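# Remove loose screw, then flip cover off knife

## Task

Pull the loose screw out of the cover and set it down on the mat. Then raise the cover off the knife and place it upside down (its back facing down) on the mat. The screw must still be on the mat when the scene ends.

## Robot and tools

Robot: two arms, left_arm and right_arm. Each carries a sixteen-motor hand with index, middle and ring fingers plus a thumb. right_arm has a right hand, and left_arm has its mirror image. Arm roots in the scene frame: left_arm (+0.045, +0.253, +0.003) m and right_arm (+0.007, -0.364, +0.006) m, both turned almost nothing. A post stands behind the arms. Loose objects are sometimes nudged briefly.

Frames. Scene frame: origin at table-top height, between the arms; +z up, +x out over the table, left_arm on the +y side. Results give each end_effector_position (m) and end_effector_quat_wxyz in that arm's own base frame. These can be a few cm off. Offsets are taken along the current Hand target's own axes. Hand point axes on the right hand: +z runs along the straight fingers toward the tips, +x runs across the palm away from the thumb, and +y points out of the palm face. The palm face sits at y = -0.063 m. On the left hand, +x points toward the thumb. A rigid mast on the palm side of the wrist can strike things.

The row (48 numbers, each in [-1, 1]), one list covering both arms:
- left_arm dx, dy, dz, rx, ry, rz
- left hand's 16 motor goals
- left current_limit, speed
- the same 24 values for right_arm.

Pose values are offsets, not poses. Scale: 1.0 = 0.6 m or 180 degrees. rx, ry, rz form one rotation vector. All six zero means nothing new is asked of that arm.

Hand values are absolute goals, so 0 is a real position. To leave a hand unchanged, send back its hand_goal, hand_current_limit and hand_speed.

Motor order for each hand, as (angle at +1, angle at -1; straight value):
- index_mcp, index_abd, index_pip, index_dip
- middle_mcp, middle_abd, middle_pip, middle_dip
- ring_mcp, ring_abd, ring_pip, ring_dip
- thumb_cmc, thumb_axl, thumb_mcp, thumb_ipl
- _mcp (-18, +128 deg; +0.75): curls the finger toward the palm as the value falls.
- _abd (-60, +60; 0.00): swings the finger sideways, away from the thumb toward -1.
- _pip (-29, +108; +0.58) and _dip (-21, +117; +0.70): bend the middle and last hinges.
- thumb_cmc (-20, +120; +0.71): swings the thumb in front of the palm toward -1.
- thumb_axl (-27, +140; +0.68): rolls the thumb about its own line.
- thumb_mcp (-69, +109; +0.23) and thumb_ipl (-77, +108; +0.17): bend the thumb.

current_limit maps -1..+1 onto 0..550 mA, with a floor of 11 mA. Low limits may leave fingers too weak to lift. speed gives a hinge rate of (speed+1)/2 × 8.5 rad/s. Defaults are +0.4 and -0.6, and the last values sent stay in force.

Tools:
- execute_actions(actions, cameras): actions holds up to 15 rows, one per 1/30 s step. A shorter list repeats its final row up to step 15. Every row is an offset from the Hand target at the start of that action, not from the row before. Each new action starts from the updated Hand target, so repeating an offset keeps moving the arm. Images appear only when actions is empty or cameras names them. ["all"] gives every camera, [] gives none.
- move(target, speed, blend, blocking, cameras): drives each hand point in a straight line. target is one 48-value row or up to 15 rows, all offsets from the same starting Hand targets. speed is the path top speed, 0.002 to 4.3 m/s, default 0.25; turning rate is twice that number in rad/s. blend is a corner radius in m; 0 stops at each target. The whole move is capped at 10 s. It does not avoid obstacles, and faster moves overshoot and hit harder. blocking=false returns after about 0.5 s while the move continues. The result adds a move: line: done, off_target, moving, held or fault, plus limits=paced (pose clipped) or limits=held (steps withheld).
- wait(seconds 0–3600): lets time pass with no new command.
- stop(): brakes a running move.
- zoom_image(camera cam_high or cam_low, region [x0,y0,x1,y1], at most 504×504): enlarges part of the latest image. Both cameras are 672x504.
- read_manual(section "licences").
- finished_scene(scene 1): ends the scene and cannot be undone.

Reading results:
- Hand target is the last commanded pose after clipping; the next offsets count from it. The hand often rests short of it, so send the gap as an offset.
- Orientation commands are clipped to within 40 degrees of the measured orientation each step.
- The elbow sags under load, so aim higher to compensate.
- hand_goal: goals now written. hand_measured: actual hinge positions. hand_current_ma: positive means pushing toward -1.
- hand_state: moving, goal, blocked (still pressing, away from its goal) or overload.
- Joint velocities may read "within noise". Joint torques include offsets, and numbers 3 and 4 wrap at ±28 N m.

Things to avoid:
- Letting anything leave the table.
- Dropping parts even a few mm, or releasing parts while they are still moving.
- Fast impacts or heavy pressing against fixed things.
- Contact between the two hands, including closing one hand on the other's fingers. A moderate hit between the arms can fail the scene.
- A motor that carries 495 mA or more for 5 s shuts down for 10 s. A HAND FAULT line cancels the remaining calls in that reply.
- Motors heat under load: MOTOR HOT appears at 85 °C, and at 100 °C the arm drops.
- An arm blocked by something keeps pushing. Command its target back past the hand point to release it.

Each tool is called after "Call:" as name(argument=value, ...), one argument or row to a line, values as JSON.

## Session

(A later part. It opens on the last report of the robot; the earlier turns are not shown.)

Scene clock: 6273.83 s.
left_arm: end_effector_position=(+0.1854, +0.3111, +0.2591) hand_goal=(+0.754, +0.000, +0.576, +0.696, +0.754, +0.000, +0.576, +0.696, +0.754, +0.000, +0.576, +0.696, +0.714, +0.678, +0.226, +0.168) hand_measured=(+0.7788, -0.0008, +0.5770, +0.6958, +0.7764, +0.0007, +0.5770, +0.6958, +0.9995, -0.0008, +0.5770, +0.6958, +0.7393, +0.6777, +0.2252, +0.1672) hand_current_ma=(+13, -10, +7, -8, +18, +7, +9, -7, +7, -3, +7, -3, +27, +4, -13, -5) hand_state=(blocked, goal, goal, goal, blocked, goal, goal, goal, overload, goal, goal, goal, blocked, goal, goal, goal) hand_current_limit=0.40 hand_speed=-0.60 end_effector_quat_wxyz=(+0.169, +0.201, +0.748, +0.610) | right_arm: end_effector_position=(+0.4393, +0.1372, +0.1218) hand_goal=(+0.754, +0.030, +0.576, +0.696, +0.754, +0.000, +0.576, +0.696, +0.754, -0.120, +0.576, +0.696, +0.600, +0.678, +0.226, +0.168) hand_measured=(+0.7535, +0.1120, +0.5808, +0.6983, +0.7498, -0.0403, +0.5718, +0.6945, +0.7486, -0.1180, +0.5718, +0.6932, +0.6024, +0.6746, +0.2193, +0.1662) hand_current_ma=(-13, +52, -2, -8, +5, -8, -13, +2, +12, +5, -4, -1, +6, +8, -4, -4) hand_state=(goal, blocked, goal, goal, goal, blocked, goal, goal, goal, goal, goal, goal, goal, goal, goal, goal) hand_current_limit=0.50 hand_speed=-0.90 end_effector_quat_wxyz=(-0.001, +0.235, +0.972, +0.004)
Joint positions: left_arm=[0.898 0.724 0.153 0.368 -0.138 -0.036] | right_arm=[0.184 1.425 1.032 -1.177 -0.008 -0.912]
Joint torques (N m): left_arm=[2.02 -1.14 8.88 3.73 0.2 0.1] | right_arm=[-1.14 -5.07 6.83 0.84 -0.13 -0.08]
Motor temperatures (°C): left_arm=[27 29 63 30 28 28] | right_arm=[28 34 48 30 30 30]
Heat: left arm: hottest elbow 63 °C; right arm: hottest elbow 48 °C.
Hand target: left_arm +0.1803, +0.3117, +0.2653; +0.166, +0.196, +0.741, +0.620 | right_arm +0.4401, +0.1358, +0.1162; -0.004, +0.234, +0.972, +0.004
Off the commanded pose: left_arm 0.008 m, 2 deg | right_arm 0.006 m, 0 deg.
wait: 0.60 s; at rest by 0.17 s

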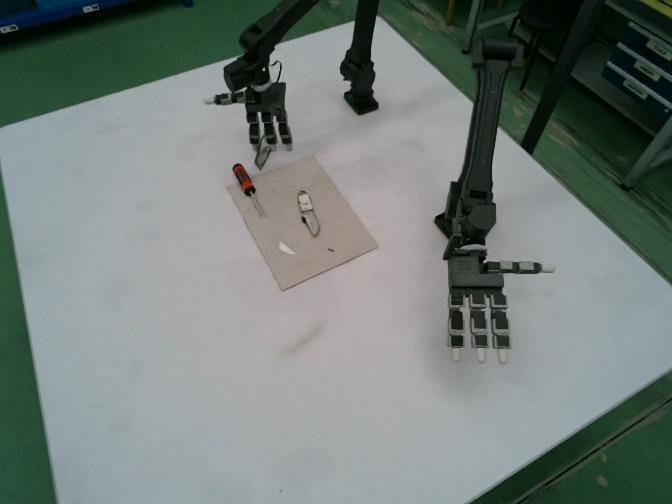

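Call:
move(
  target=[0,0,0,0,0,0,0.754,0,0.576,0.696,0.754,0,0.576,0.696,0.754,0,0.576,0.696,0.714,0.678,0.226,0.168,0.4,-0.6, 0,0,0,0,0,0,0.754,-0.26,0.576,0.696,0.754,0.27,0.576,0.696,0.754,-0.12,0.576,0.696,0.6,0.678,0.226,0.168,0.6,-0.93],
  speed=0.05,
)

Call:
wait(
  seconds=0.4,
)

Call:
move(
  target=[0,0,0,0,0,0,0.754,0,0.576,0.696,0.754,0,0.576,0.696,0.754,0,0.576,0.696,0.714,0.678,0.226,0.168,0.4,-0.6, 0,0,-0.09,0,0,0,0.754,-0.26,0.576,0.696,0.754,0.27,0.576,0.696,0.754,-0.12,0.576,0.696,0.6,0.678,0.226,0.168,0.6,-0.93],
  speed=0.05,
  cameras=["cam_high","cam_low"],
)

Call:
zoom_image(
  camera="cam_high",
  region=[225, 110, 305, 190],
)

Call:
zoom_image(
  camera="cam_low",
  region=[150, 160, 330, 280],
)

Scene clock: 6286.57 s.
left_arm: end_effector_position=(+0.1854, +0.3111, +0.2591) hand_goal=(+0.754, +0.000, +0.576, +0.696, +0.754, +0.000, +0.576, +0.696, +0.754, +0.000, +0.576, +0.696, +0.714, +0.678, +0.226, +0.168) hand_measured=(+0.7788, -0.0008, +0.5770, +0.6958, +0.7764, +0.0007, +0.5770, +0.6958, +1.0000, +0.0007, +0.5770, +0.6958, +0.7393, +0.6767, +0.2252, +0.1681) hand_current_ma=(+10, -4, +5, -9, +13, +7, +7, -3, +9, +2, +8, -10, +33, -3, -11, -2) hand_state=(blocked, goal, goal, goal, blocked, goal, goal, goal, overload, goal, goal, goal, blocked, goal, goal, goal) hand_current_limit=0.40 hand_speed=-0.60 end_effector_quat_wxyz=(+0.169, +0.201, +0.748, +0.610) | right_arm: end_effector_position=(+0.4393, +0.1372, +0.1218) hand_goal=(+0.754, -0.260, +0.576, +0.696, +0.754, +0.270, +0.576, +0.696, +0.754, -0.120, +0.576, +0.696, +0.600, +0.678, +0.226, +0.168) hand_measured=(+0.7535, +0.1106, +0.5808, +0.6983, +0.7498, -0.0360, +0.5731, +0.6932, +0.7486, -0.1180, +0.5731, +0.6920, +0.6037, +0.6756, +0.2183, +0.1653) hand_current_ma=(-8, +288, -5, -6, +9, -176, -10, +4, +10, +5, -2, +1, +8, +5, -1, +1) hand_state=(goal, moving, goal, goal, goal, moving, goal, goal, goal, goal, goal, goal, goal, goal, goal, goal) hand_current_limit=0.60 hand_speed=-0.93 end_effector_quat_wxyz=(-0.001, +0.235, +0.972, +0.004)
Joint positions: left_arm=[0.898 0.724 0.153 0.368 -0.138 -0.036] | right_arm=[0.184 1.425 1.032 -1.177 -0.008 -0.912]
Joint torques (N m): left_arm=[1.55 -1.49 8.72 3.71 0.18 0.11] | right_arm=[-1.2 -5.07 6.83 0.84 -0.13 -0.08]
Motor temperatures (°C): left_arm=[27 29 63 30 28 28] | right_arm=[28 34 48 30 30 30]
Heat: left arm: hottest elbow 63 °C; right arm: hottest elbow 48 °C.
Hand target: left_arm +0.1803, +0.3117, +0.2653; +0.166, +0.196, +0.741, +0.620 | right_arm +0.4401, +0.1358, +0.1162; -0.004, +0.234, +0.972, +0.004
Off the commanded pose: left_arm 0.008 m, 2 deg | right_arm 0.006 m, 0 deg.
move: done

Scene clock: 6286.97 s.
left_arm: end_effector_position=(+0.1854, +0.3111, +0.2591) hand_goal=(+0.754, +0.000, +0.576, +0.696, +0.754, +0.000, +0.576, +0.696, +0.754, +0.000, +0.576, +0.696, +0.714, +0.678, +0.226, +0.168) hand_measured=(+0.7788, -0.0008, +0.5770, +0.6958, +0.7764, +0.0007, +0.5770, +0.6958, +0.9995, -0.0008, +0.5770, +0.6958, +0.7393, +0.6777, +0.2252, +0.1681) hand_current_ma=(+14, -6, -2, -4, +16, +9, +12, -4, +8, +4, +12, -2, +23, +0, -5, -11) hand_state=(blocked, goal, goal, goal, blocked, goal, goal, goal, overload, goal, goal, goal, blocked, goal, goal, goal) hand_current_limit=0.40 hand_speed=-0.60 end_effector_quat_wxyz=(+0.169, +0.201, +0.748, +0.610) | right_arm: end_effector_position=(+0.4393, +0.1372, +0.1218) hand_goal=(+0.754, -0.260, +0.576, +0.696, +0.754, +0.270, +0.576, +0.696, +0.754, -0.120, +0.576, +0.696, +0.600, +0.678, +0.226, +0.168) hand_measured=(+0.7523, +0.1120, +0.5808, +0.6983, +0.7498, -0.0330, +0.5731, +0.6932, +0.7498, -0.1165, +0.5718, +0.6932, +0.6037, +0.6746, +0.2183, +0.1662) hand_current_ma=(-6, +450, -6, -10, +5, -434, -10, +5, +6, +4, +2, -1, +10, +8, -5, +0) hand_state=(goal, blocked, goal, goal, goal, moving, goal, goal, goal, goal, goal, goal, goal, goal, goal, goal) hand_current_limit=0.60 hand_speed=-0.93 end_effector_quat_wxyz=(-0.001, +0.235, +0.972, +0.004)
Joint positions: left_arm=[0.898 0.724 0.153 0.368 -0.138 -0.036] | right_arm=[0.184 1.425 1.032 -1.177 -0.008 -0.912]
Joint torques (N m): left_arm=[2.08 -1.38 8.72 3.82 0.18 0.08] | right_arm=[-1.14 -5.07 6.8 0.84 -0.13 -0.08]
Motor temperatures (°C): left_arm=[27 29 63 30 28 28] | right_arm=[28 34 48 30 30 30]
Heat: left arm: hottest elbow 63 °C; right arm: hottest elbow 48 °C.
Hand target: left_arm +0.1803, +0.3117, +0.2653; +0.166, +0.196, +0.741, +0.620 | right_arm +0.4401, +0.1358, +0.1162; -0.004, +0.234, +0.972, +0.004
Off the commanded pose: left_arm 0.008 m, 2 deg | right_arm 0.006 m, 0 deg.
wait: 0.40 s; at rest by 0.17 s

Scene clock: 6288.60 s.
left_arm: end_effector_position=(+0.1854, +0.3111, +0.2591) hand_goal=(+0.754, +0.000, +0.576, +0.696, +0.754, +0.000, +0.576, +0.696, +0.754, +0.000, +0.576, +0.696, +0.714, +0.678, +0.226, +0.168) hand_measured=(+0.7788, +0.0007, +0.5770, +0.6958, +0.7764, +0.0007, +0.5770, +0.6958, +1.0000, +0.0007, +0.5770, +0.6958, +0.7381, +0.6777, +0.2252, +0.1672) hand_current_ma=(+17, -11, +6, -11, +17, +8, +8, -6, +9, +1, +5, -10, +27, -2, -9, -6) hand_state=(blocked, goal, goal, goal, blocked, goal, goal, goal, overload, goal, goal, goal, blocked, goal, goal, goal) hand_current_limit=0.40 hand_speed=-0.60 end_effector_quat_wxyz=(+0.169, +0.201, +0.748, +0.610) | right_arm: end_effector_position=(+0.4233, +0.1338, +0.1408) hand_goal=(+0.754, -0.260, +0.576, +0.696, +0.754, +0.270, +0.576, +0.696, +0.754, -0.120, +0.576, +0.696, +0.600, +0.678, +0.226, +0.168) hand_measured=(+0.7354, +0.1120, +0.5641, +0.6920, +0.7643, -0.0242, +0.5821, +0.7009, +0.7498, -0.1165, +0.5731, +0.6932, +0.6024, +0.6746, +0.2183, +0.1662) hand_current_ma=(-7, +450, -4, -13, +11, -431, -8, +6, +8, +5, -3, -4, +9, +6, -2, +3) hand_state=(goal, blocked, goal, goal, goal, blocked, goal, goal, goal, goal, goal, goal, goal, goal, goal, goal) hand_current_limit=0.60 hand_speed=-0.93 end_effector_quat_wxyz=(-0.030, +0.235, +0.971, -0.009)
Joint positions: left_arm=[0.898 0.724 0.153 0.368 -0.138 -0.036] | right_arm=[0.184 1.401 1.072 -1.304 -0.007 -0.912]
Joint torques (N m): left_arm=[1.9 -1.38 8.94 3.84 0.2 0.11] | right_arm=[-1.2 -6.89 11.12 -0.06 -0.16 -0.09]
Motor temperatures (°C): left_arm=[27 29 63 30 28 28] | right_arm=[28 34 48 30 30 30]
Heat: left arm: hottest elbow 63 °C; right arm: hottest elbow 48 °C.
Hand target: left_arm +0.1803, +0.3117, +0.2653; +0.166, +0.196, +0.741, +0.620 | right_arm +0.4404, +0.1352, +0.1702; -0.004, +0.234, +0.972, +0.004
Off the commanded pose: left_arm 0.008 m, 2 deg | right_arm 0.034 m, 3 deg.
move: off_target (right_arm)

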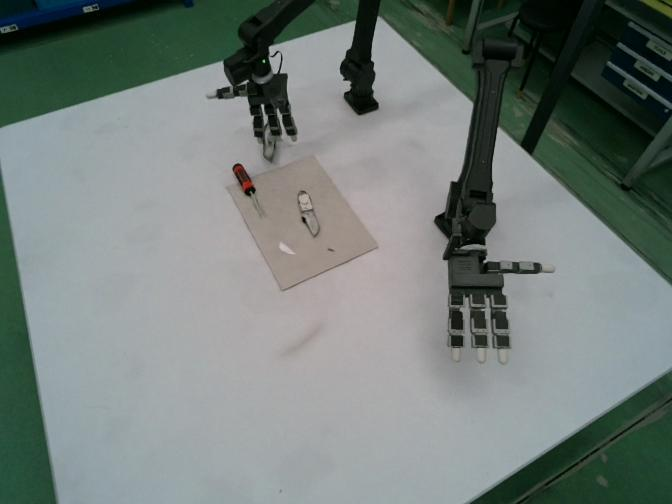

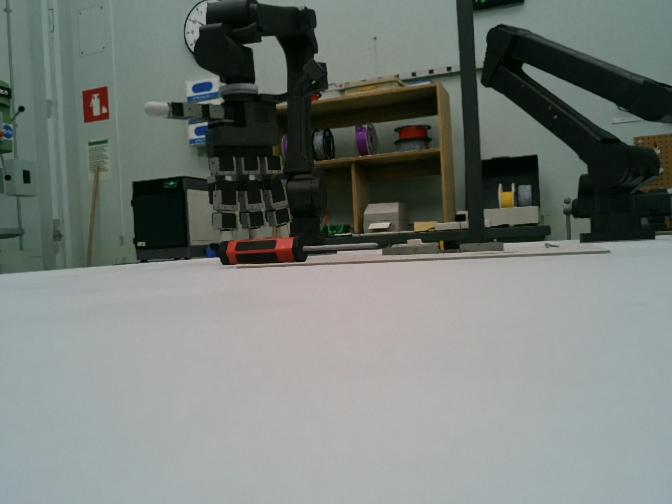

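Scaled by 6.300 from the camera's image (finer frame: 960x720).

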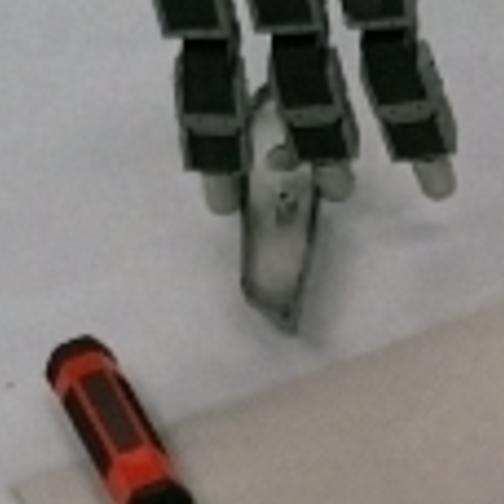

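Scaled by 2.800 from the camera's image (finer frame: 960x720).

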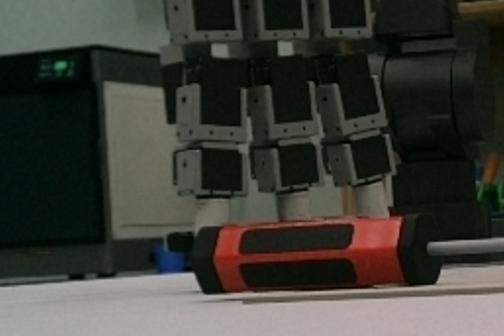

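Call:
move(
  target=[0,0,0,0,0,0,0.754,0,0.576,0.696,0.754,0,0.576,0.696,0.754,0,0.576,0.696,0.714,0.678,0.226,0.168,0.4,-0.6, 0,0,-0.115,0,0,0,0.754,-0.26,0.576,0.696,0.754,0.27,0.576,0.696,0.754,-0.12,0.576,0.696,0.6,0.678,0.226,0.168,0.6,-0.93],
  speed=0.06,
  cameras=["cam_high","cam_low"],
)

Call:
zoom_image(
  camera="cam_high",
  region=[225, 90, 305, 170],
)

Call:
zoom_image(
  camera="cam_low",
  region=[150, 160, 330, 280],
)

Scene clock: 6313.73 s.
left_arm: end_effector_position=(+0.1854, +0.3111, +0.2591) hand_goal=(+0.754, +0.000, +0.576, +0.696, +0.754, +0.000, +0.576, +0.696, +0.754, +0.000, +0.576, +0.696, +0.714, +0.678, +0.226, +0.168) hand_measured=(+0.7788, -0.0008, +0.5770, +0.6958, +0.7764, +0.0007, +0.5770, +0.6971, +0.9995, -0.0008, +0.5770, +0.6958, +0.7381, +0.6767, +0.2262, +0.1681) hand_current_ma=(+14, -7, +5, -3, +18, +11, +8, -1, +12, -3, +9, -9, +19, +2, -4, -9) hand_state=(blocked, goal, goal, goal, blocked, goal, goal, goal, overload, goal, goal, goal, blocked, goal, goal, goal) hand_current_limit=0.40 hand_speed=-0.60 end_effector_quat_wxyz=(+0.169, +0.201, +0.748, +0.610) | right_arm: end_effector_position=(+0.4271, +0.1345, +0.2071) hand_goal=(+0.754, -0.260, +0.576, +0.696, +0.754, +0.270, +0.576, +0.696, +0.754, -0.120, +0.576, +0.696, +0.600, +0.678, +0.226, +0.168) hand_measured=(+0.7354, +0.1135, +0.5654, +0.6907, +0.7631, -0.0242, +0.5808, +0.7009, +0.7498, -0.1180, +0.5718, +0.6932, +0.6024, +0.6756, +0.2193, +0.1662) hand_current_ma=(-16, +449, -11, -9, +6, -429, -7, +6, +11, +3, -4, -1, +6, +2, -4, +0) hand_state=(goal, blocked, goal, goal, goal, blocked, goal, goal, goal, goal, goal, goal, goal, goal, goal, goal) hand_current_limit=0.60 hand_speed=-0.93 end_effector_quat_wxyz=(-0.032, +0.235, +0.971, -0.010)
Joint positions: left_arm=[0.898 0.724 0.153 0.368 -0.138 -0.036] | right_arm=[0.184 1.371 1.222 -1.488 -0.007 -0.912]
Joint torques (N m): left_arm=[1.79 -0.62 8.91 3.81 0.18 0.12] | right_arm=[-1.44 -6.95 11.69 -0.01 -0.15 -0.11]
Motor temperatures (°C): left_arm=[27 29 63 30 28 28] | right_arm=[28 34 51 30 29 30]
Heat: left arm: hottest elbow 63 °C; right arm: hottest elbow 51 °C.
Hand target: left_arm +0.1803, +0.3117, +0.2653; +0.166, +0.196, +0.741, +0.620 | right_arm +0.4407, +0.1346, +0.2393; -0.004, +0.234, +0.972, +0.004
Off the commanded pose: left_arm 0.008 m, 2 deg | right_arm 0.035 m, 4 deg.
move: off_target (right_arm)

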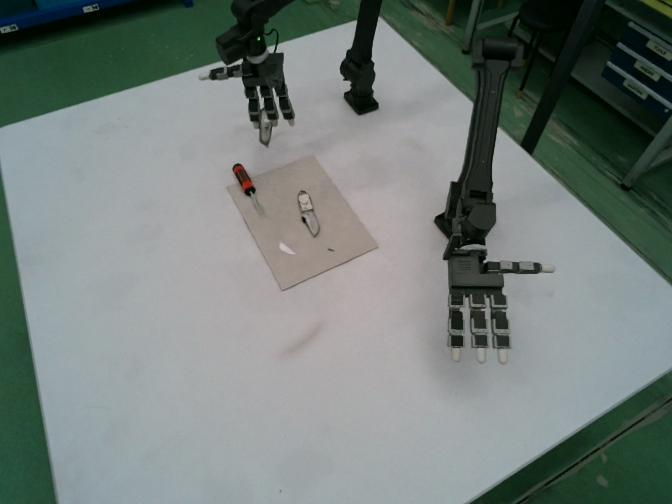

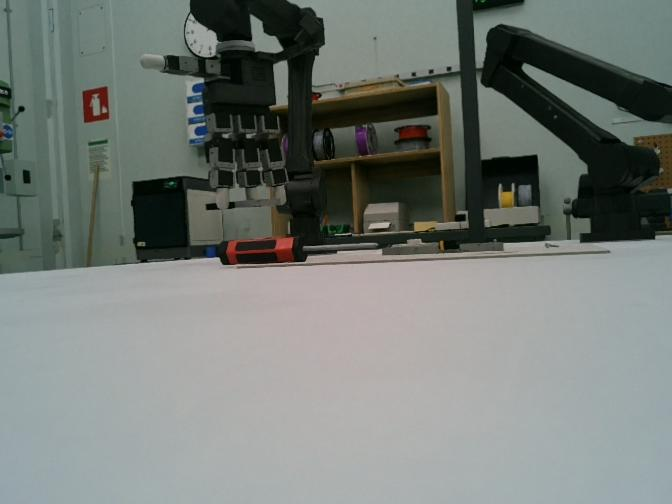

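Scaled by 6.300 from the camera's image (finer frame: 960x720).

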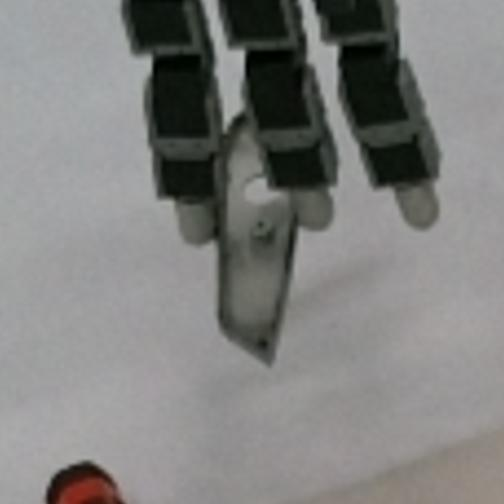

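Scaled by 2.800 from the camera's image (finer frame: 960x720).

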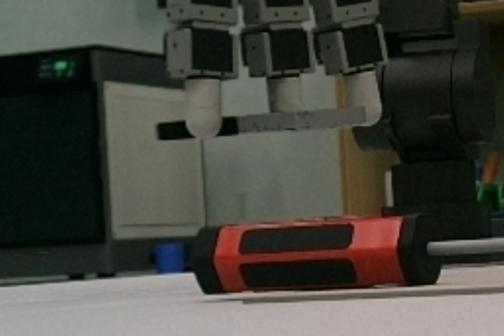

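Call:
move(
  target=[0,0,0,0,0,0,0.754,0,0.576,0.696,0.754,0,0.576,0.696,0.754,0,0.576,0.696,0.714,0.678,0.226,0.168,0.4,-0.6, 0.3973,0.4047,0.0238,0,0,-0.0494,0.754,-0.26,0.576,0.696,0.754,0.27,0.576,0.696,0.754,-0.12,0.576,0.696,0.6,0.678,0.226,0.168,0.6,-0.93],
  speed=0.1,
  cameras=["cam_high","cam_low"],
)

Call:
zoom_image(
  camera="cam_high",
  region=[240, 120, 400, 280],
)

Scene clock: 6326.83 s.
left_arm: end_effector_position=(+0.1854, +0.3111, +0.2591) hand_goal=(+0.754, +0.000, +0.576, +0.696, +0.754, +0.000, +0.576, +0.696, +0.754, +0.000, +0.576, +0.696, +0.714, +0.678, +0.226, +0.168) hand_measured=(+0.7776, +0.0007, +0.5770, +0.6958, +0.7764, +0.0007, +0.5770, +0.6958, +1.0000, -0.0008, +0.5770, +0.6958, +0.7393, +0.6767, +0.2252, +0.1681) hand_current_ma=(+17, -14, +5, -3, +14, +5, +13, -1, +9, -7, +4, -12, +21, -2, -5, -2) hand_state=(blocked, goal, goal, goal, blocked, goal, goal, goal, overload, goal, goal, goal, blocked, goal, goal, goal) hand_current_limit=0.40 hand_speed=-0.60 end_effector_quat_wxyz=(+0.169, +0.201, +0.748, +0.610) | right_arm: end_effector_position=(+0.3260, +0.4436, +0.2066) hand_goal=(+0.754, -0.260, +0.576, +0.696, +0.754, +0.270, +0.576, +0.696, +0.754, -0.120, +0.576, +0.696, +0.600, +0.678, +0.226, +0.168) hand_measured=(+0.7354, +0.1135, +0.5654, +0.6920, +0.7643, -0.0242, +0.5795, +0.7009, +0.7498, -0.1180, +0.5731, +0.6932, +0.6012, +0.6746, +0.2183, +0.1662) hand_current_ma=(-13, +453, -8, -10, +12, -432, -9, +5, +11, +5, -4, -3, +5, +8, -1, +0) hand_state=(goal, blocked, goal, goal, goal, blocked, goal, goal, goal, goal, goal, goal, goal, goal, goal, goal) hand_current_limit=0.60 hand_speed=-0.93 end_effector_quat_wxyz=(-0.017, +0.150, +0.988, -0.018)
Joint positions: left_arm=[0.898 0.724 0.153 0.368 -0.138 -0.036] | right_arm=[0.919 1.588 1.456 -1.488 -0.013 -0.35]
Joint torques (N m): left_arm=[1.79 -1.2 8.77 3.48 0.22 0.04] | right_arm=[-0.38 -7.94 11.78 0.53 0.1 0.19]
Motor temperatures (°C): left_arm=[27 29 63 30 28 28] | right_arm=[28 34 53 30 29 30]
Heat: left arm: hottest elbow 63 °C; right arm: hottest elbow 53 °C.
Hand target: left_arm +0.1803, +0.3117, +0.2653; +0.166, +0.196, +0.741, +0.620 | right_arm +0.3385, +0.4595, +0.2284; -0.003, +0.157, +0.988, +0.004
Off the commanded pose: left_arm 0.008 m, 2 deg | right_arm 0.030 m, 3 deg.
move: off_target (right_arm)

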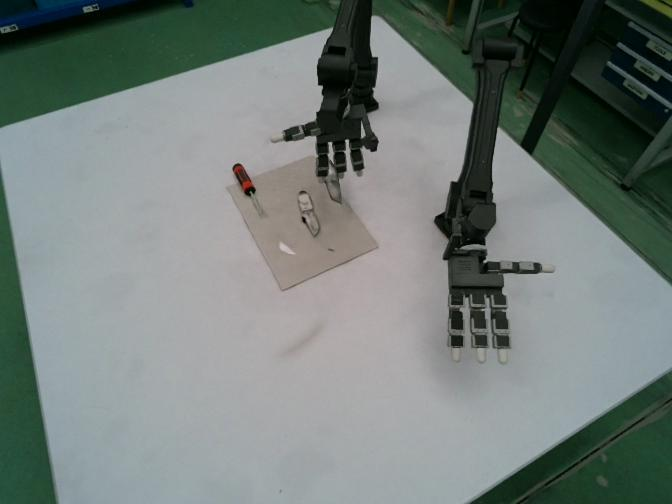

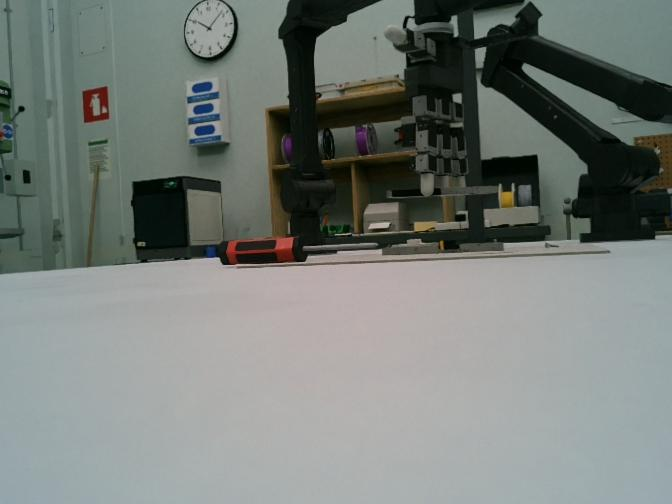

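Scaled by 3.150 from the camera's image (finer frame: 960x720).

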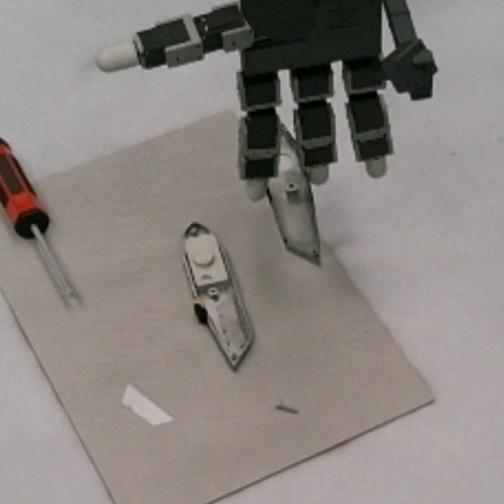

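Call:
move(
  target=[0,0,0,0,0,0,0.754,0,0.576,0.696,0.754,0,0.576,0.696,0.754,0,0.576,0.696,0.714,0.678,0.226,0.168,0.4,-0.6, 0,0,0.150,0,0,0,0.754,-0.26,0.576,0.696,0.754,0.27,0.576,0.696,0.754,-0.12,0.576,0.696,0.6,0.678,0.226,0.168,0.6,-0.93],
  speed=0.05,
  cameras=["cam_high","cam_low"],
)

Call:
zoom_image(
  camera="cam_high",
  region=[270, 140, 390, 260],
)

Call:
zoom_image(
  camera="cam_low",
  region=[360, 160, 560, 280],
)

Scene clock: 6344.23 s.
left_arm: end_effector_position=(+0.1854, +0.3111, +0.2591) hand_goal=(+0.754, +0.000, +0.576, +0.696, +0.754, +0.000, +0.576, +0.696, +0.754, +0.000, +0.576, +0.696, +0.714, +0.678, +0.226, +0.168) hand_measured=(+0.7788, -0.0008, +0.5770, +0.6958, +0.7764, +0.0007, +0.5770, +0.6958, +0.9995, -0.0008, +0.5770, +0.6958, +0.7393, +0.6777, +0.2262, +0.1672) hand_current_ma=(+13, -6, +4, -5, +17, +10, +7, -4, +9, -1, +5, -8, +33, +1, -10, -4) hand_state=(blocked, goal, goal, goal, blocked, goal, goal, goal, overload, goal, goal, goal, blocked, goal, goal, goal) hand_current_limit=0.40 hand_speed=-0.60 end_effector_quat_wxyz=(+0.169, +0.201, +0.748, +0.610) | right_arm: end_effector_position=(+0.3370, +0.4574, +0.1422) hand_goal=(+0.754, -0.260, +0.576, +0.696, +0.754, +0.270, +0.576, +0.696, +0.754, -0.120, +0.576, +0.696, +0.600, +0.678, +0.226, +0.168) hand_measured=(+0.7354, +0.1135, +0.5654, +0.6907, +0.7643, -0.0257, +0.5808, +0.7009, +0.7498, -0.1165, +0.5731, +0.6932, +0.5999, +0.6756, +0.2183, +0.1662) hand_current_ma=(-10, +450, -3, -7, +10, -432, -8, +4, +11, +2, -3, -4, +7, +7, -2, +8) hand_state=(goal, blocked, goal, goal, goal, blocked, goal, goal, goal, goal, goal, goal, goal, goal, goal, goal) hand_current_limit=0.60 hand_speed=-0.93 end_effector_quat_wxyz=(-0.006, +0.151, +0.988, +0.002)
Joint positions: left_arm=[0.898 0.724 0.153 0.368 -0.138 -0.036] | right_arm=[0.919 1.641 1.339 -1.27 -0.012 -0.347]
Joint torques (N m): left_arm=[1.08 -1.26 8.94 3.77 0.15 0.11] | right_arm=[-0.21 -8.59 7.27 0.99 0.1 0.18]
Motor temperatures (°C): left_arm=[27 29 63 30 28 28] | right_arm=[28 34 54 30 29 30]
Heat: left arm: hottest elbow 63 °C; right arm: hottest elbow 54 °C.
Hand target: left_arm +0.1803, +0.3117, +0.2653; +0.166, +0.196, +0.741, +0.620 | right_arm +0.3380, +0.4602, +0.1383; -0.003, +0.157, +0.988, +0.004
Off the commanded pose: left_arm 0.008 m, 2 deg | right_arm 0.005 m, 1 deg.
move: done

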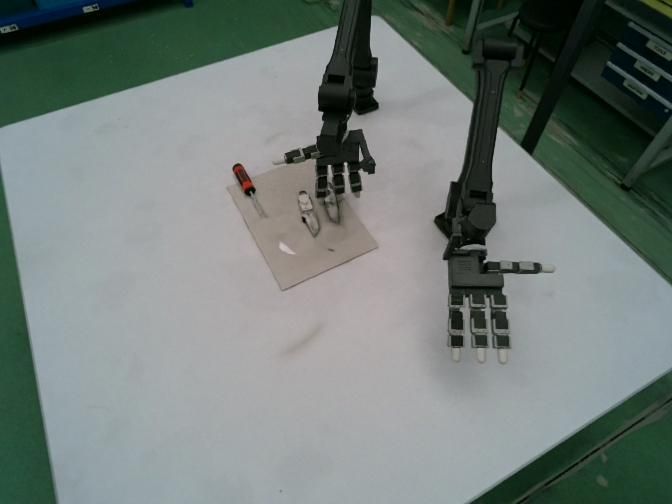

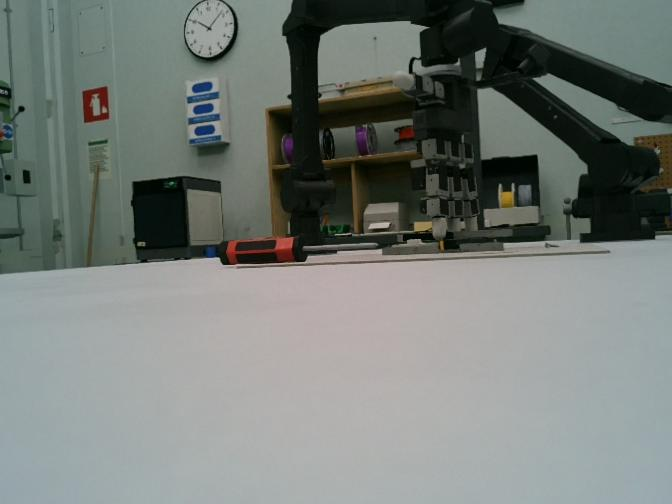

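Scaled by 4.200 from the camera's image (finer frame: 960x720).

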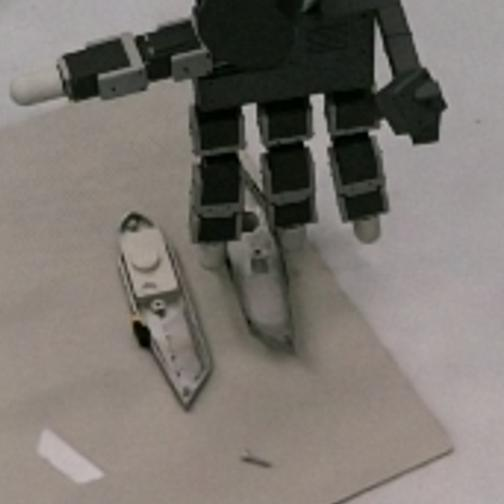

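Scaled by 2.520 from the camera's image (finer frame: 960x720).

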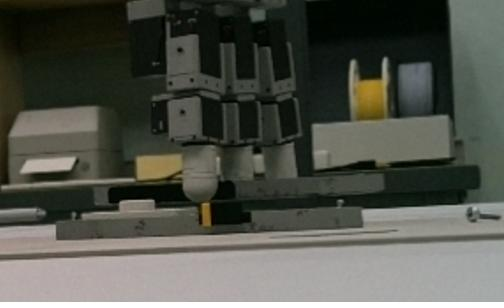

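Call:
move(
  target=[
    [0,0,0,0,0,0,0.754,0,0.576,0.696,0.754,0,0.576,0.696,0.754,0,0.576,0.696,0.714,0.678,0.226,0.168,0.4,-0.6, 0.018,-0.0093,0.003,0,0,0,0.754,-0.26,0.576,0.696,0.754,0.27,0.576,0.696,0.754,-0.12,0.576,0.696,0.6,0.678,0.226,0.168,0.6,-0.93],
    [0,0,0,0,0,0,0.754,0,0.576,0.696,0.754,0,0.576,0.696,0.754,0,0.576,0.696,0.714,0.678,0.226,0.168,0.4,-0.6, 0.018,-0.0093,0.0335,0,0,0,0.754,-0.26,0.576,0.696,0.754,0.27,0.576,0.696,0.754,-0.12,0.576,0.696,0.6,0.678,0.226,0.168,0.6,-0.93],
  ],
  speed=[0.05, 0.03],
  cameras=["cam_high","cam_low"],
)

Call:
zoom_image(
  camera="cam_high",
  region=[270, 140, 390, 260],
)

Call:
zoom_image(
  camera="cam_low",
  region=[360, 160, 560, 280],
)

Scene clock: 6359.57 s.
left_arm: end_effector_position=(+0.1854, +0.3111, +0.2591) hand_goal=(+0.754, +0.000, +0.576, +0.696, +0.754, +0.000, +0.576, +0.696, +0.754, +0.000, +0.576, +0.696, +0.714, +0.678, +0.226, +0.168) hand_measured=(+0.7788, -0.0008, +0.5770, +0.6958, +0.7764, +0.0007, +0.5770, +0.6958, +0.9995, +0.0007, +0.5770, +0.6958, +0.7393, +0.6767, +0.2252, +0.1681) hand_current_ma=(+9, -11, +3, -5, +12, +6, +17, -5, +8, -7, +9, -2, +25, -7, -5, -3) hand_state=(blocked, goal, goal, goal, blocked, goal, goal, goal, overload, goal, goal, goal, blocked, goal, goal, goal) hand_current_limit=0.40 hand_speed=-0.60 end_effector_quat_wxyz=(+0.169, +0.201, +0.748, +0.610) | right_arm: end_effector_position=(+0.3264, +0.4575, +0.1243) hand_goal=(+0.754, -0.260, +0.576, +0.696, +0.754, +0.270, +0.576, +0.696, +0.754, -0.120, +0.576, +0.696, +0.600, +0.678, +0.226, +0.168) hand_measured=(+0.7474, +0.1120, +0.5770, +0.6945, +0.7679, -0.0257, +0.5834, +0.7009, +0.7498, -0.1165, +0.5731, +0.6932, +0.5999, +0.6756, +0.2183, +0.1662) hand_current_ma=(-10, +451, -7, -6, +10, -433, -8, +7, +8, +6, -7, -3, +6, +4, -7, +5) hand_state=(goal, blocked, goal, goal, goal, blocked, goal, goal, goal, goal, goal, goal, goal, goal, goal, goal) hand_current_limit=0.60 hand_speed=-0.93 end_effector_quat_wxyz=(-0.006, +0.152, +0.988, +0.002)
Joint positions: left_arm=[0.898 0.724 0.153 0.368 -0.138 -0.036] | right_arm=[0.938 1.641 1.289 -1.221 -0.011 -0.327]
Joint torques (N m): left_arm=[1.55 -0.91 8.9 3.73 0.14 0.09] | right_arm=[-0.21 -8.64 6.28 1.26 0.08 0.15]
Motor temperatures (°C): left_arm=[27 29 63 30 28 28] | right_arm=[28 35 52 30 29 30]
Heat: left arm: hottest elbow 63 °C; right arm: hottest elbow 52 °C.
Hand target: left_arm +0.1803, +0.3117, +0.2653; +0.166, +0.196, +0.741, +0.620 | right_arm +0.3261, +0.4584, +0.1183; -0.003, +0.158, +0.988, +0.004
Off the commanded pose: left_arm 0.008 m, 2 deg | right_arm 0.006 m, 1 deg.
move: done

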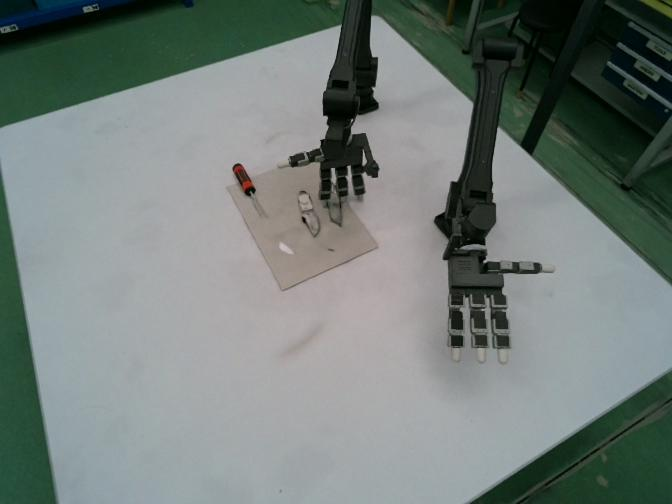

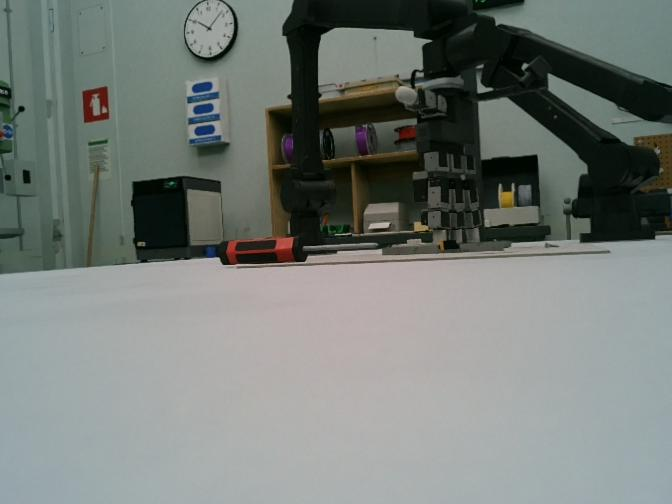

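Scaled by 4.200 from the camera's image (finer frame: 960x720).

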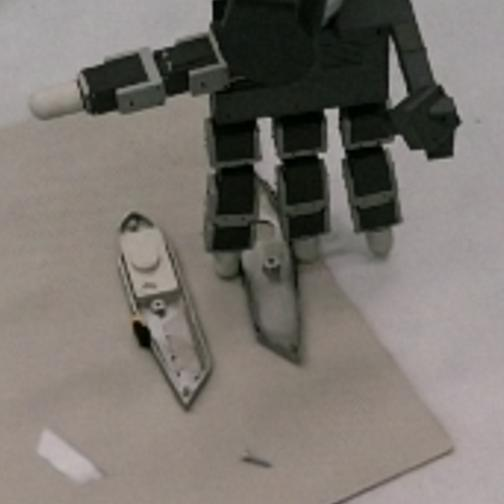

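Scaled by 2.520 from the camera's image (finer frame: 960x720).

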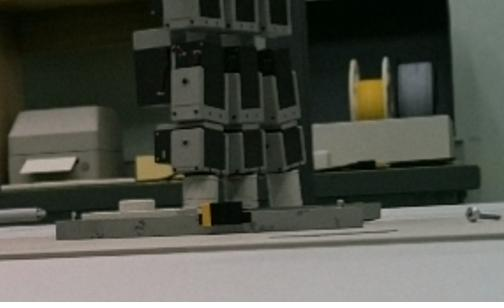

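Call:
move(
  target=[0,0,0,0,0,0,0.754,0,0.576,0.696,0.754,0,0.576,0.696,0.754,0,0.576,0.696,0.714,0.678,0.226,0.168,0.4,-0.6, 0,0,0,0,0,0,0.754,0.085,0.576,0.696,0.754,-0.01,0.576,0.696,0.754,-0.12,0.576,0.696,0.6,0.678,0.226,0.168,0.6,-0.96],
  speed=0.05,
)

Call:
wait(
  seconds=1.2,
)

Call:
move(
  target=[0,0,0,0,0,0,0.754,0,0.576,0.696,0.754,0,0.576,0.696,0.754,0,0.576,0.696,0.714,0.678,0.226,0.168,0.4,-0.6, 0,0,0,0,0,0,0.754,0.19,0.576,0.696,0.754,-0.13,0.576,0.696,0.754,-0.15,0.576,0.696,0.6,0.678,0.226,0.168,0.6,-0.96],
  speed=0.05,
)

Call:
wait(
  seconds=1.5,
  cameras=["cam_high","cam_low"],
)

Call:
zoom_image(
  camera="cam_high",
  region=[270, 140, 390, 260],
)

Scene clock: 6370.70 s.
left_arm: end_effector_position=(+0.1854, +0.3111, +0.2591) hand_goal=(+0.754, +0.000, +0.576, +0.696, +0.754, +0.000, +0.576, +0.696, +0.754, +0.000, +0.576, +0.696, +0.714, +0.678, +0.226, +0.168) hand_measured=(+0.7788, +0.0007, +0.5770, +0.6958, +0.7764, +0.0007, +0.5770, +0.6958, +0.9995, -0.0008, +0.5770, +0.6958, +0.7393, +0.6777, +0.2252, +0.1681) hand_current_ma=(+14, -10, +8, -4, +12, +5, +10, -3, +8, +2, +7, -10, +22, +1, -9, -5) hand_state=(blocked, goal, goal, goal, blocked, goal, goal, goal, overload, goal, goal, goal, blocked, goal, goal, goal) hand_current_limit=0.40 hand_speed=-0.60 end_effector_quat_wxyz=(+0.169, +0.201, +0.748, +0.610) | right_arm: end_effector_position=(+0.3264, +0.4575, +0.1243) hand_goal=(+0.754, +0.086, +0.576, +0.696, +0.754, -0.010, +0.576, +0.696, +0.754, -0.120, +0.576, +0.696, +0.600, +0.678, +0.226, +0.168) hand_measured=(+0.7486, +0.1120, +0.5770, +0.6945, +0.7679, -0.0272, +0.5834, +0.7009, +0.7498, -0.1165, +0.5731, +0.6932, +0.6012, +0.6746, +0.2193, +0.1662) hand_current_ma=(-10, +234, -5, -12, +10, -220, -6, +5, +6, +5, +1, -1, +5, +11, +0, +3) hand_state=(goal, moving, goal, goal, goal, moving, goal, goal, goal, goal, goal, goal, goal, goal, goal, goal) hand_current_limit=0.60 hand_speed=-0.96 end_effector_quat_wxyz=(-0.006, +0.152, +0.988, +0.002)
Joint positions: left_arm=[0.898 0.724 0.153 0.368 -0.138 -0.036] | right_arm=[0.938 1.641 1.289 -1.221 -0.011 -0.327]
Joint torques (N m): left_arm=[2.2 -1.38 8.75 3.63 0.2 0.14] | right_arm=[-0.32 -8.59 6.28 1.26 0.08 0.16]
Motor temperatures (°C): left_arm=[27 29 63 30 28 28] | right_arm=[28 35 51 30 29 30]
Heat: left arm: hottest elbow 63 °C; right arm: hottest elbow 51 °C.
Hand target: left_arm +0.1803, +0.3117, +0.2653; +0.166, +0.196, +0.741, +0.620 | right_arm +0.3261, +0.4583, +0.1183; -0.003, +0.157, +0.988, +0.004
Off the commanded pose: left_arm 0.008 m, 2 deg | right_arm 0.006 m, 1 deg.
move: done

Scene clock: 6371.90 s.
left_arm: end_effector_position=(+0.1854, +0.3111, +0.2591) hand_goal=(+0.754, +0.000, +0.576, +0.696, +0.754, +0.000, +0.576, +0.696, +0.754, +0.000, +0.576, +0.696, +0.714, +0.678, +0.226, +0.168) hand_measured=(+0.7788, -0.0008, +0.5770, +0.6958, +0.7764, +0.0007, +0.5770, +0.6958, +0.9995, -0.0008, +0.5770, +0.6958, +0.7393, +0.6777, +0.2252, +0.1681) hand_current_ma=(+18, -4, +0, -5, +20, +6, +11, -8, +6, -3, +6, -6, +28, +0, -6, -3) hand_state=(blocked, goal, goal, goal, blocked, goal, goal, goal, overload, goal, goal, goal, blocked, goal, goal, goal) hand_current_limit=0.40 hand_speed=-0.60 end_effector_quat_wxyz=(+0.169, +0.201, +0.748, +0.610) | right_arm: end_effector_position=(+0.3267, +0.4584, +0.1246) hand_goal=(+0.754, +0.086, +0.576, +0.696, +0.754, -0.010, +0.576, +0.696, +0.754, -0.120, +0.576, +0.696, +0.600, +0.678, +0.226, +0.168) hand_measured=(+0.7559, +0.1135, +0.5782, +0.6945, +0.7667, -0.0374, +0.5821, +0.7009, +0.7486, -0.1180, +0.5718, +0.6932, +0.6012, +0.6756, +0.2183, +0.1662) hand_current_ma=(-5, +13, -3, -12, +13, -1, -11, +2, +10, +1, -3, -1, +10, +3, -4, +2) hand_state=(goal, blocked, goal, goal, goal, blocked, goal, goal, goal, goal, goal, goal, goal, goal, goal, goal) hand_current_limit=0.60 hand_speed=-0.96 end_effector_quat_wxyz=(-0.005, +0.152, +0.988, +0.003)
Joint positions: left_arm=[0.898 0.724 0.153 0.368 -0.138 -0.036] | right_arm=[0.939 1.641 1.289 -1.218 -0.011 -0.327]
Joint torques (N m): left_arm=[1.96 -1.26 8.79 3.7 0.23 0.13] | right_arm=[-0.38 -8.64 6.3 1.16 0.08 0.15]
Motor temperatures (°C): left_arm=[27 29 63 30 28 28] | right_arm=[28 35 51 30 29 30]
Heat: left arm: hottest elbow 63 °C; right arm: hottest elbow 51 °C.
Hand target: left_arm +0.1803, +0.3117, +0.2653; +0.166, +0.196, +0.741, +0.620 | right_arm +0.3261, +0.4584, +0.1183; -0.003, +0.157, +0.988, +0.004
Off the commanded pose: left_arm 0.008 m, 2 deg | right_arm 0.006 m, 1 deg.
wait: 1.20 s; at rest by 0.17 s

Scene clock: 6372.83 s.
left_arm: end_effector_position=(+0.1854, +0.3111, +0.2591) hand_goal=(+0.754, +0.000, +0.576, +0.696, +0.754, +0.000, +0.576, +0.696, +0.754, +0.000, +0.576, +0.696, +0.714, +0.678, +0.226, +0.168) hand_measured=(+0.7788, -0.0008, +0.5770, +0.6958, +0.7764, +0.0007, +0.5770, +0.6958, +1.0000, -0.0008, +0.5770, +0.6958, +0.7393, +0.6777, +0.2252, +0.1672) hand_current_ma=(+15, -9, +7, -4, +22, +6, +12, -4, +7, +2, +5, -7, +25, +1, -8, -2) hand_state=(blocked, goal, goal, goal, blocked, goal, goal, goal, overload, goal, goal, goal, blocked, goal, goal, goal) hand_current_limit=0.40 hand_speed=-0.60 end_effector_quat_wxyz=(+0.169, +0.201, +0.748, +0.610) | right_arm: end_effector_position=(+0.3262, +0.4592, +0.1247) hand_goal=(+0.754, +0.190, +0.576, +0.696, +0.754, -0.130, +0.576, +0.696, +0.754, -0.150, +0.576, +0.696, +0.600, +0.678, +0.226, +0.168) hand_measured=(+0.7583, +0.1208, +0.5795, +0.6958, +0.7559, -0.1239, +0.5782, +0.6996, +0.7498, -0.1429, +0.5718, +0.6932, +0.6012, +0.6756, +0.2183, +0.1662) hand_current_ma=(-5, -20, -1, -11, +7, +11, -8, +2, +8, +4, -1, -1, +8, +2, -4, +3) hand_state=(goal, blocked, goal, goal, goal, goal, goal, goal, goal, goal, goal, goal, goal, goal, goal, goal) hand_current_limit=0.60 hand_speed=-0.96 end_effector_quat_wxyz=(-0.005, +0.152, +0.988, +0.004)
Joint positions: left_arm=[0.898 0.724 0.153 0.368 -0.138 -0.036] | right_arm=[0.94 1.641 1.289 -1.216 -0.012 -0.326]
Joint torques (N m): left_arm=[1.03 -1.73 8.8 3.77 0.14 0.07] | right_arm=[-0.44 -8.64 6.28 1.1 0.08 0.16]
Motor temperatures (°C): left_arm=[27 29 63 30 28 28] | right_arm=[28 35 51 30 29 30]
Heat: left arm: hottest elbow 63 °C; right arm: hottest elbow 51 °C.
Hand target: left_arm +0.1803, +0.3117, +0.2653; +0.166, +0.196, +0.741, +0.620 | right_arm +0.3260, +0.4585, +0.1184; -0.003, +0.158, +0.987, +0.004
Off the commanded pose: left_arm 0.008 m, 2 deg | right_arm 0.006 m, 1 deg.
move: done

Scene clock: 6374.33 s.
left_arm: end_effector_position=(+0.1854, +0.3111, +0.2591) hand_goal=(+0.754, +0.000, +0.576, +0.696, +0.754, +0.000, +0.576, +0.696, +0.754, +0.000, +0.576, +0.696, +0.714, +0.678, +0.226, +0.168) hand_measured=(+0.7788, -0.0008, +0.5770, +0.6958, +0.7764, +0.0007, +0.5770, +0.6958, +0.9995, -0.0008, +0.5770, +0.6958, +0.7393, +0.6777, +0.2252, +0.1672) hand_current_ma=(+11, -11, +3, -4, +17, +7, +9, -2, +1, +1, +3, -12, +28, -5, -3, +0) hand_state=(blocked, goal, goal, goal, blocked, goal, goal, goal, overload, goal, goal, goal, blocked, goal, goal, goal) hand_current_limit=0.40 hand_speed=-0.60 end_effector_quat_wxyz=(+0.169, +0.201, +0.748, +0.610) | right_arm: end_effector_position=(+0.3262, +0.4592, +0.1247) hand_goal=(+0.754, +0.190, +0.576, +0.696, +0.754, -0.130, +0.576, +0.696, +0.754, -0.150, +0.576, +0.696, +0.600, +0.678, +0.226, +0.168) hand_measured=(+0.7583, +0.1194, +0.5795, +0.6958, +0.7547, -0.1224, +0.5782, +0.6996, +0.7498, -0.1429, +0.5731, +0.6932, +0.6012, +0.6756, +0.2193, +0.1662) hand_current_ma=(-5, -14, +0, -10, +9, +3, -9, +4, +11, +2, -2, -1, +10, +8, -5, -1) hand_state=(goal, blocked, goal, goal, goal, goal, goal, goal, goal, goal, goal, goal, goal, goal, goal, goal) hand_current_limit=0.60 hand_speed=-0.96 end_effector_quat_wxyz=(-0.005, +0.152, +0.988, +0.004)
Joint positions: left_arm=[0.898 0.724 0.153 0.368 -0.138 -0.036] | right_arm=[0.94 1.641 1.289 -1.216 -0.012 -0.326]
Joint torques (N m): left_arm=[1.61 -1.55 8.92 3.58 0.18 0.1] | right_arm=[-0.44 -8.64 6.3 1.1 0.08 0.15]
Motor temperatures (°C): left_arm=[27 29 63 30 28 28] | right_arm=[28 35 51 30 29 30]
Heat: left arm: hottest elbow 63 °C; right arm: hottest elbow 51 °C.
Hand target: left_arm +0.1803, +0.3117, +0.2653; +0.166, +0.196, +0.741, +0.620 | right_arm +0.3260, +0.4585, +0.1184; -0.003, +0.158, +0.987, +0.004
Off the commanded pose: left_arm 0.008 m, 2 deg | right_arm 0.006 m, 1 deg.
wait: 1.50 s; at rest by 0.17 s

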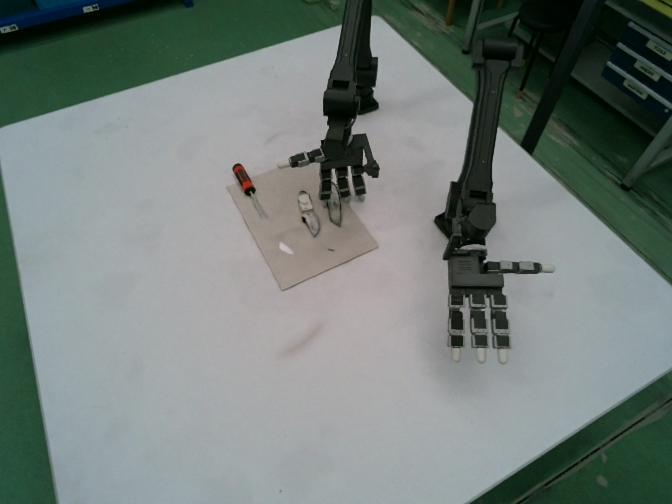

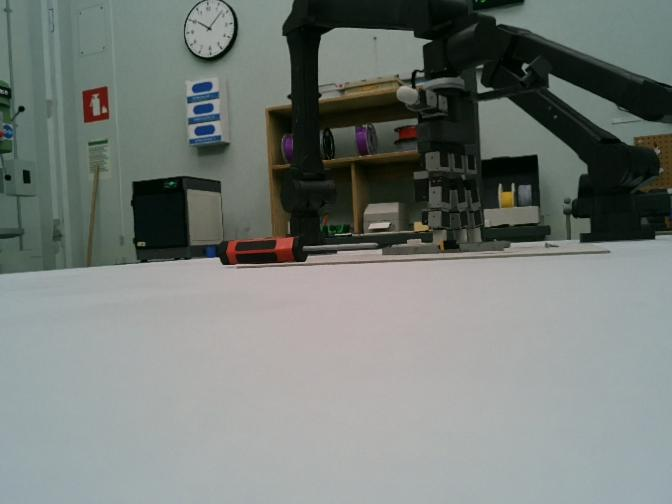

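Scaled by 4.200 from the camera's image (finer frame: 960x720).

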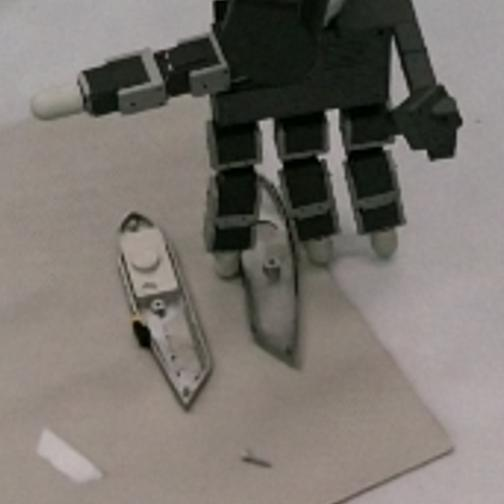

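Call:
move(
  target=[0,0,0,0,0,0,0.754,0,0.576,0.696,0.754,0,0.576,0.696,0.754,0,0.576,0.696,0.714,0.678,0.226,0.168,0.4,-0.6, 0,0,0,0,0,0,0.754,0.25,0.576,0.696,0.754,-0.14,0.576,0.696,0.754,-0.15,0.576,0.696,0.6,0.678,0.226,0.168,0.6,-0.96],
  speed=0.05,
)

Call:
wait(
  seconds=1.0,
  cameras=["cam_high"],
)

Call:
zoom_image(
  camera="cam_high",
  region=[270, 140, 390, 260],
)

Scene clock: 6381.37 s.
left_arm: end_effector_position=(+0.1854, +0.3111, +0.2591) hand_goal=(+0.754, +0.000, +0.576, +0.696, +0.754, +0.000, +0.576, +0.696, +0.754, +0.000, +0.576, +0.696, +0.714, +0.678, +0.226, +0.168) hand_measured=(+0.7788, -0.0008, +0.5770, +0.6958, +0.7764, +0.0007, +0.5770, +0.6958, +1.0000, -0.0008, +0.5770, +0.6958, +0.7393, +0.6767, +0.2252, +0.1672) hand_current_ma=(+14, -7, -1, -6, +15, +5, +9, -10, +9, -1, +5, -7, +25, -1, -6, -5) hand_state=(blocked, goal, goal, goal, blocked, goal, goal, goal, overload, goal, goal, goal, blocked, goal, goal, goal) hand_current_limit=0.40 hand_speed=-0.60 end_effector_quat_wxyz=(+0.169, +0.201, +0.748, +0.610) | right_arm: end_effector_position=(+0.3242, +0.4602, +0.1244) hand_goal=(+0.754, +0.250, +0.576, +0.696, +0.754, -0.140, +0.576, +0.696, +0.754, -0.150, +0.576, +0.696, +0.600, +0.678, +0.226, +0.168) hand_measured=(+0.7607, +0.1457, +0.5808, +0.6971, +0.7559, -0.1326, +0.5795, +0.7009, +0.7486, -0.1429, +0.5731, +0.6932, +0.5999, +0.6756, +0.2183, +0.1672) hand_current_ma=(-6, -55, -5, -7, +11, +3, -12, +3, +6, -3, -1, -6, +14, +9, +0, +1) hand_state=(goal, blocked, goal, goal, goal, goal, goal, goal, goal, goal, goal, goal, goal, goal, goal, goal) hand_current_limit=0.60 hand_speed=-0.96 end_effector_quat_wxyz=(-0.006, +0.150, +0.989, +0.004)
Joint positions: left_arm=[0.898 0.724 0.153 0.368 -0.138 -0.036] | right_arm=[0.943 1.641 1.289 -1.216 -0.015 -0.326]
Joint torques (N m): left_arm=[1.32 -1.67 8.91 3.71 0.18 0.11] | right_arm=[-0.73 -8.64 6.34 1.11 0.2 0.15]
Motor temperatures (°C): left_arm=[27 29 63 30 28 28] | right_arm=[28 35 50 30 29 30]
Heat: left arm: hottest elbow 63 °C; right arm: hottest elbow 50 °C.
Hand target: left_arm +0.1803, +0.3117, +0.2653; +0.166, +0.196, +0.741, +0.620 | right_arm +0.3261, +0.4584, +0.1183; -0.003, +0.158, +0.987, +0.004
Off the commanded pose: left_arm 0.008 m, 2 deg | right_arm 0.007 m, 1 deg.
move: done

Scene clock: 6382.37 s.
left_arm: end_effector_position=(+0.1854, +0.3111, +0.2591) hand_goal=(+0.754, +0.000, +0.576, +0.696, +0.754, +0.000, +0.576, +0.696, +0.754, +0.000, +0.576, +0.696, +0.714, +0.678, +0.226, +0.168) hand_measured=(+0.7788, -0.0008, +0.5770, +0.6958, +0.7764, +0.0007, +0.5770, +0.6958, +0.9995, -0.0008, +0.5770, +0.6958, +0.7393, +0.6777, +0.2252, +0.1681) hand_current_ma=(+12, -12, +4, -8, +13, +5, +16, -2, +6, -2, +3, -4, +29, +0, -8, -1) hand_state=(blocked, goal, goal, goal, blocked, goal, goal, goal, overload, goal, goal, goal, blocked, goal, goal, goal) hand_current_limit=0.40 hand_speed=-0.60 end_effector_quat_wxyz=(+0.169, +0.201, +0.748, +0.610) | right_arm: end_effector_position=(+0.3242, +0.4602, +0.1244) hand_goal=(+0.754, +0.250, +0.576, +0.696, +0.754, -0.140, +0.576, +0.696, +0.754, -0.150, +0.576, +0.696, +0.600, +0.678, +0.226, +0.168) hand_measured=(+0.7607, +0.1457, +0.5808, +0.6983, +0.7559, -0.1341, +0.5782, +0.6983, +0.7486, -0.1429, +0.5731, +0.6932, +0.5999, +0.6746, +0.2193, +0.1662) hand_current_ma=(-6, -51, -2, -6, +6, +4, -5, +1, +6, +0, -2, -2, +12, +4, -6, +2) hand_state=(goal, blocked, goal, goal, goal, goal, goal, goal, goal, goal, goal, goal, goal, goal, goal, goal) hand_current_limit=0.60 hand_speed=-0.96 end_effector_quat_wxyz=(-0.006, +0.150, +0.989, +0.004)
Joint positions: left_arm=[0.898 0.724 0.153 0.368 -0.138 -0.036] | right_arm=[0.943 1.641 1.289 -1.216 -0.015 -0.326]
Joint torques (N m): left_arm=[1.67 -1.2 8.96 3.69 0.19 0.06] | right_arm=[-0.79 -8.64 6.34 1.11 0.2 0.15]
Motor temperatures (°C): left_arm=[27 29 63 30 28 28] | right_arm=[28 35 50 30 29 30]
Heat: left arm: hottest elbow 63 °C; right arm: hottest elbow 50 °C.
Hand target: left_arm +0.1803, +0.3117, +0.2653; +0.166, +0.196, +0.741, +0.620 | right_arm +0.3261, +0.4584, +0.1183; -0.003, +0.158, +0.987, +0.004
Off the commanded pose: left_arm 0.008 m, 2 deg | right_arm 0.007 m, 1 deg.
wait: 1.00 s; at rest by 0.17 s

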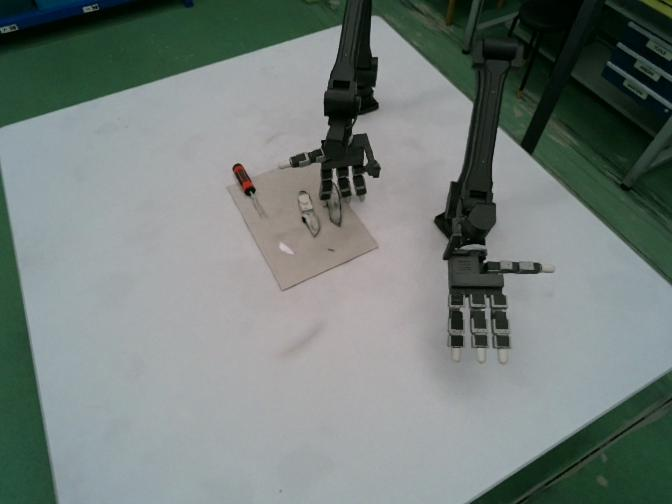

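Scaled by 4.200 from the camera's image (finer frame: 960x720).

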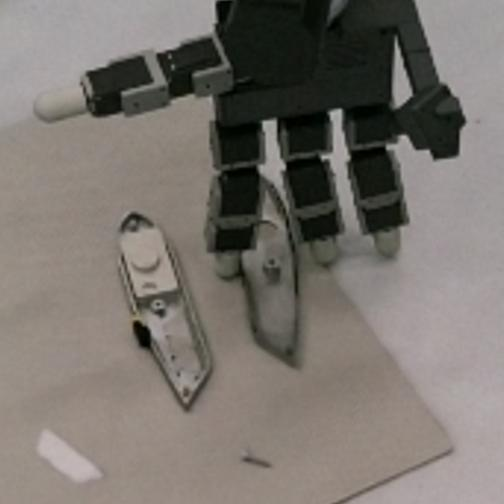

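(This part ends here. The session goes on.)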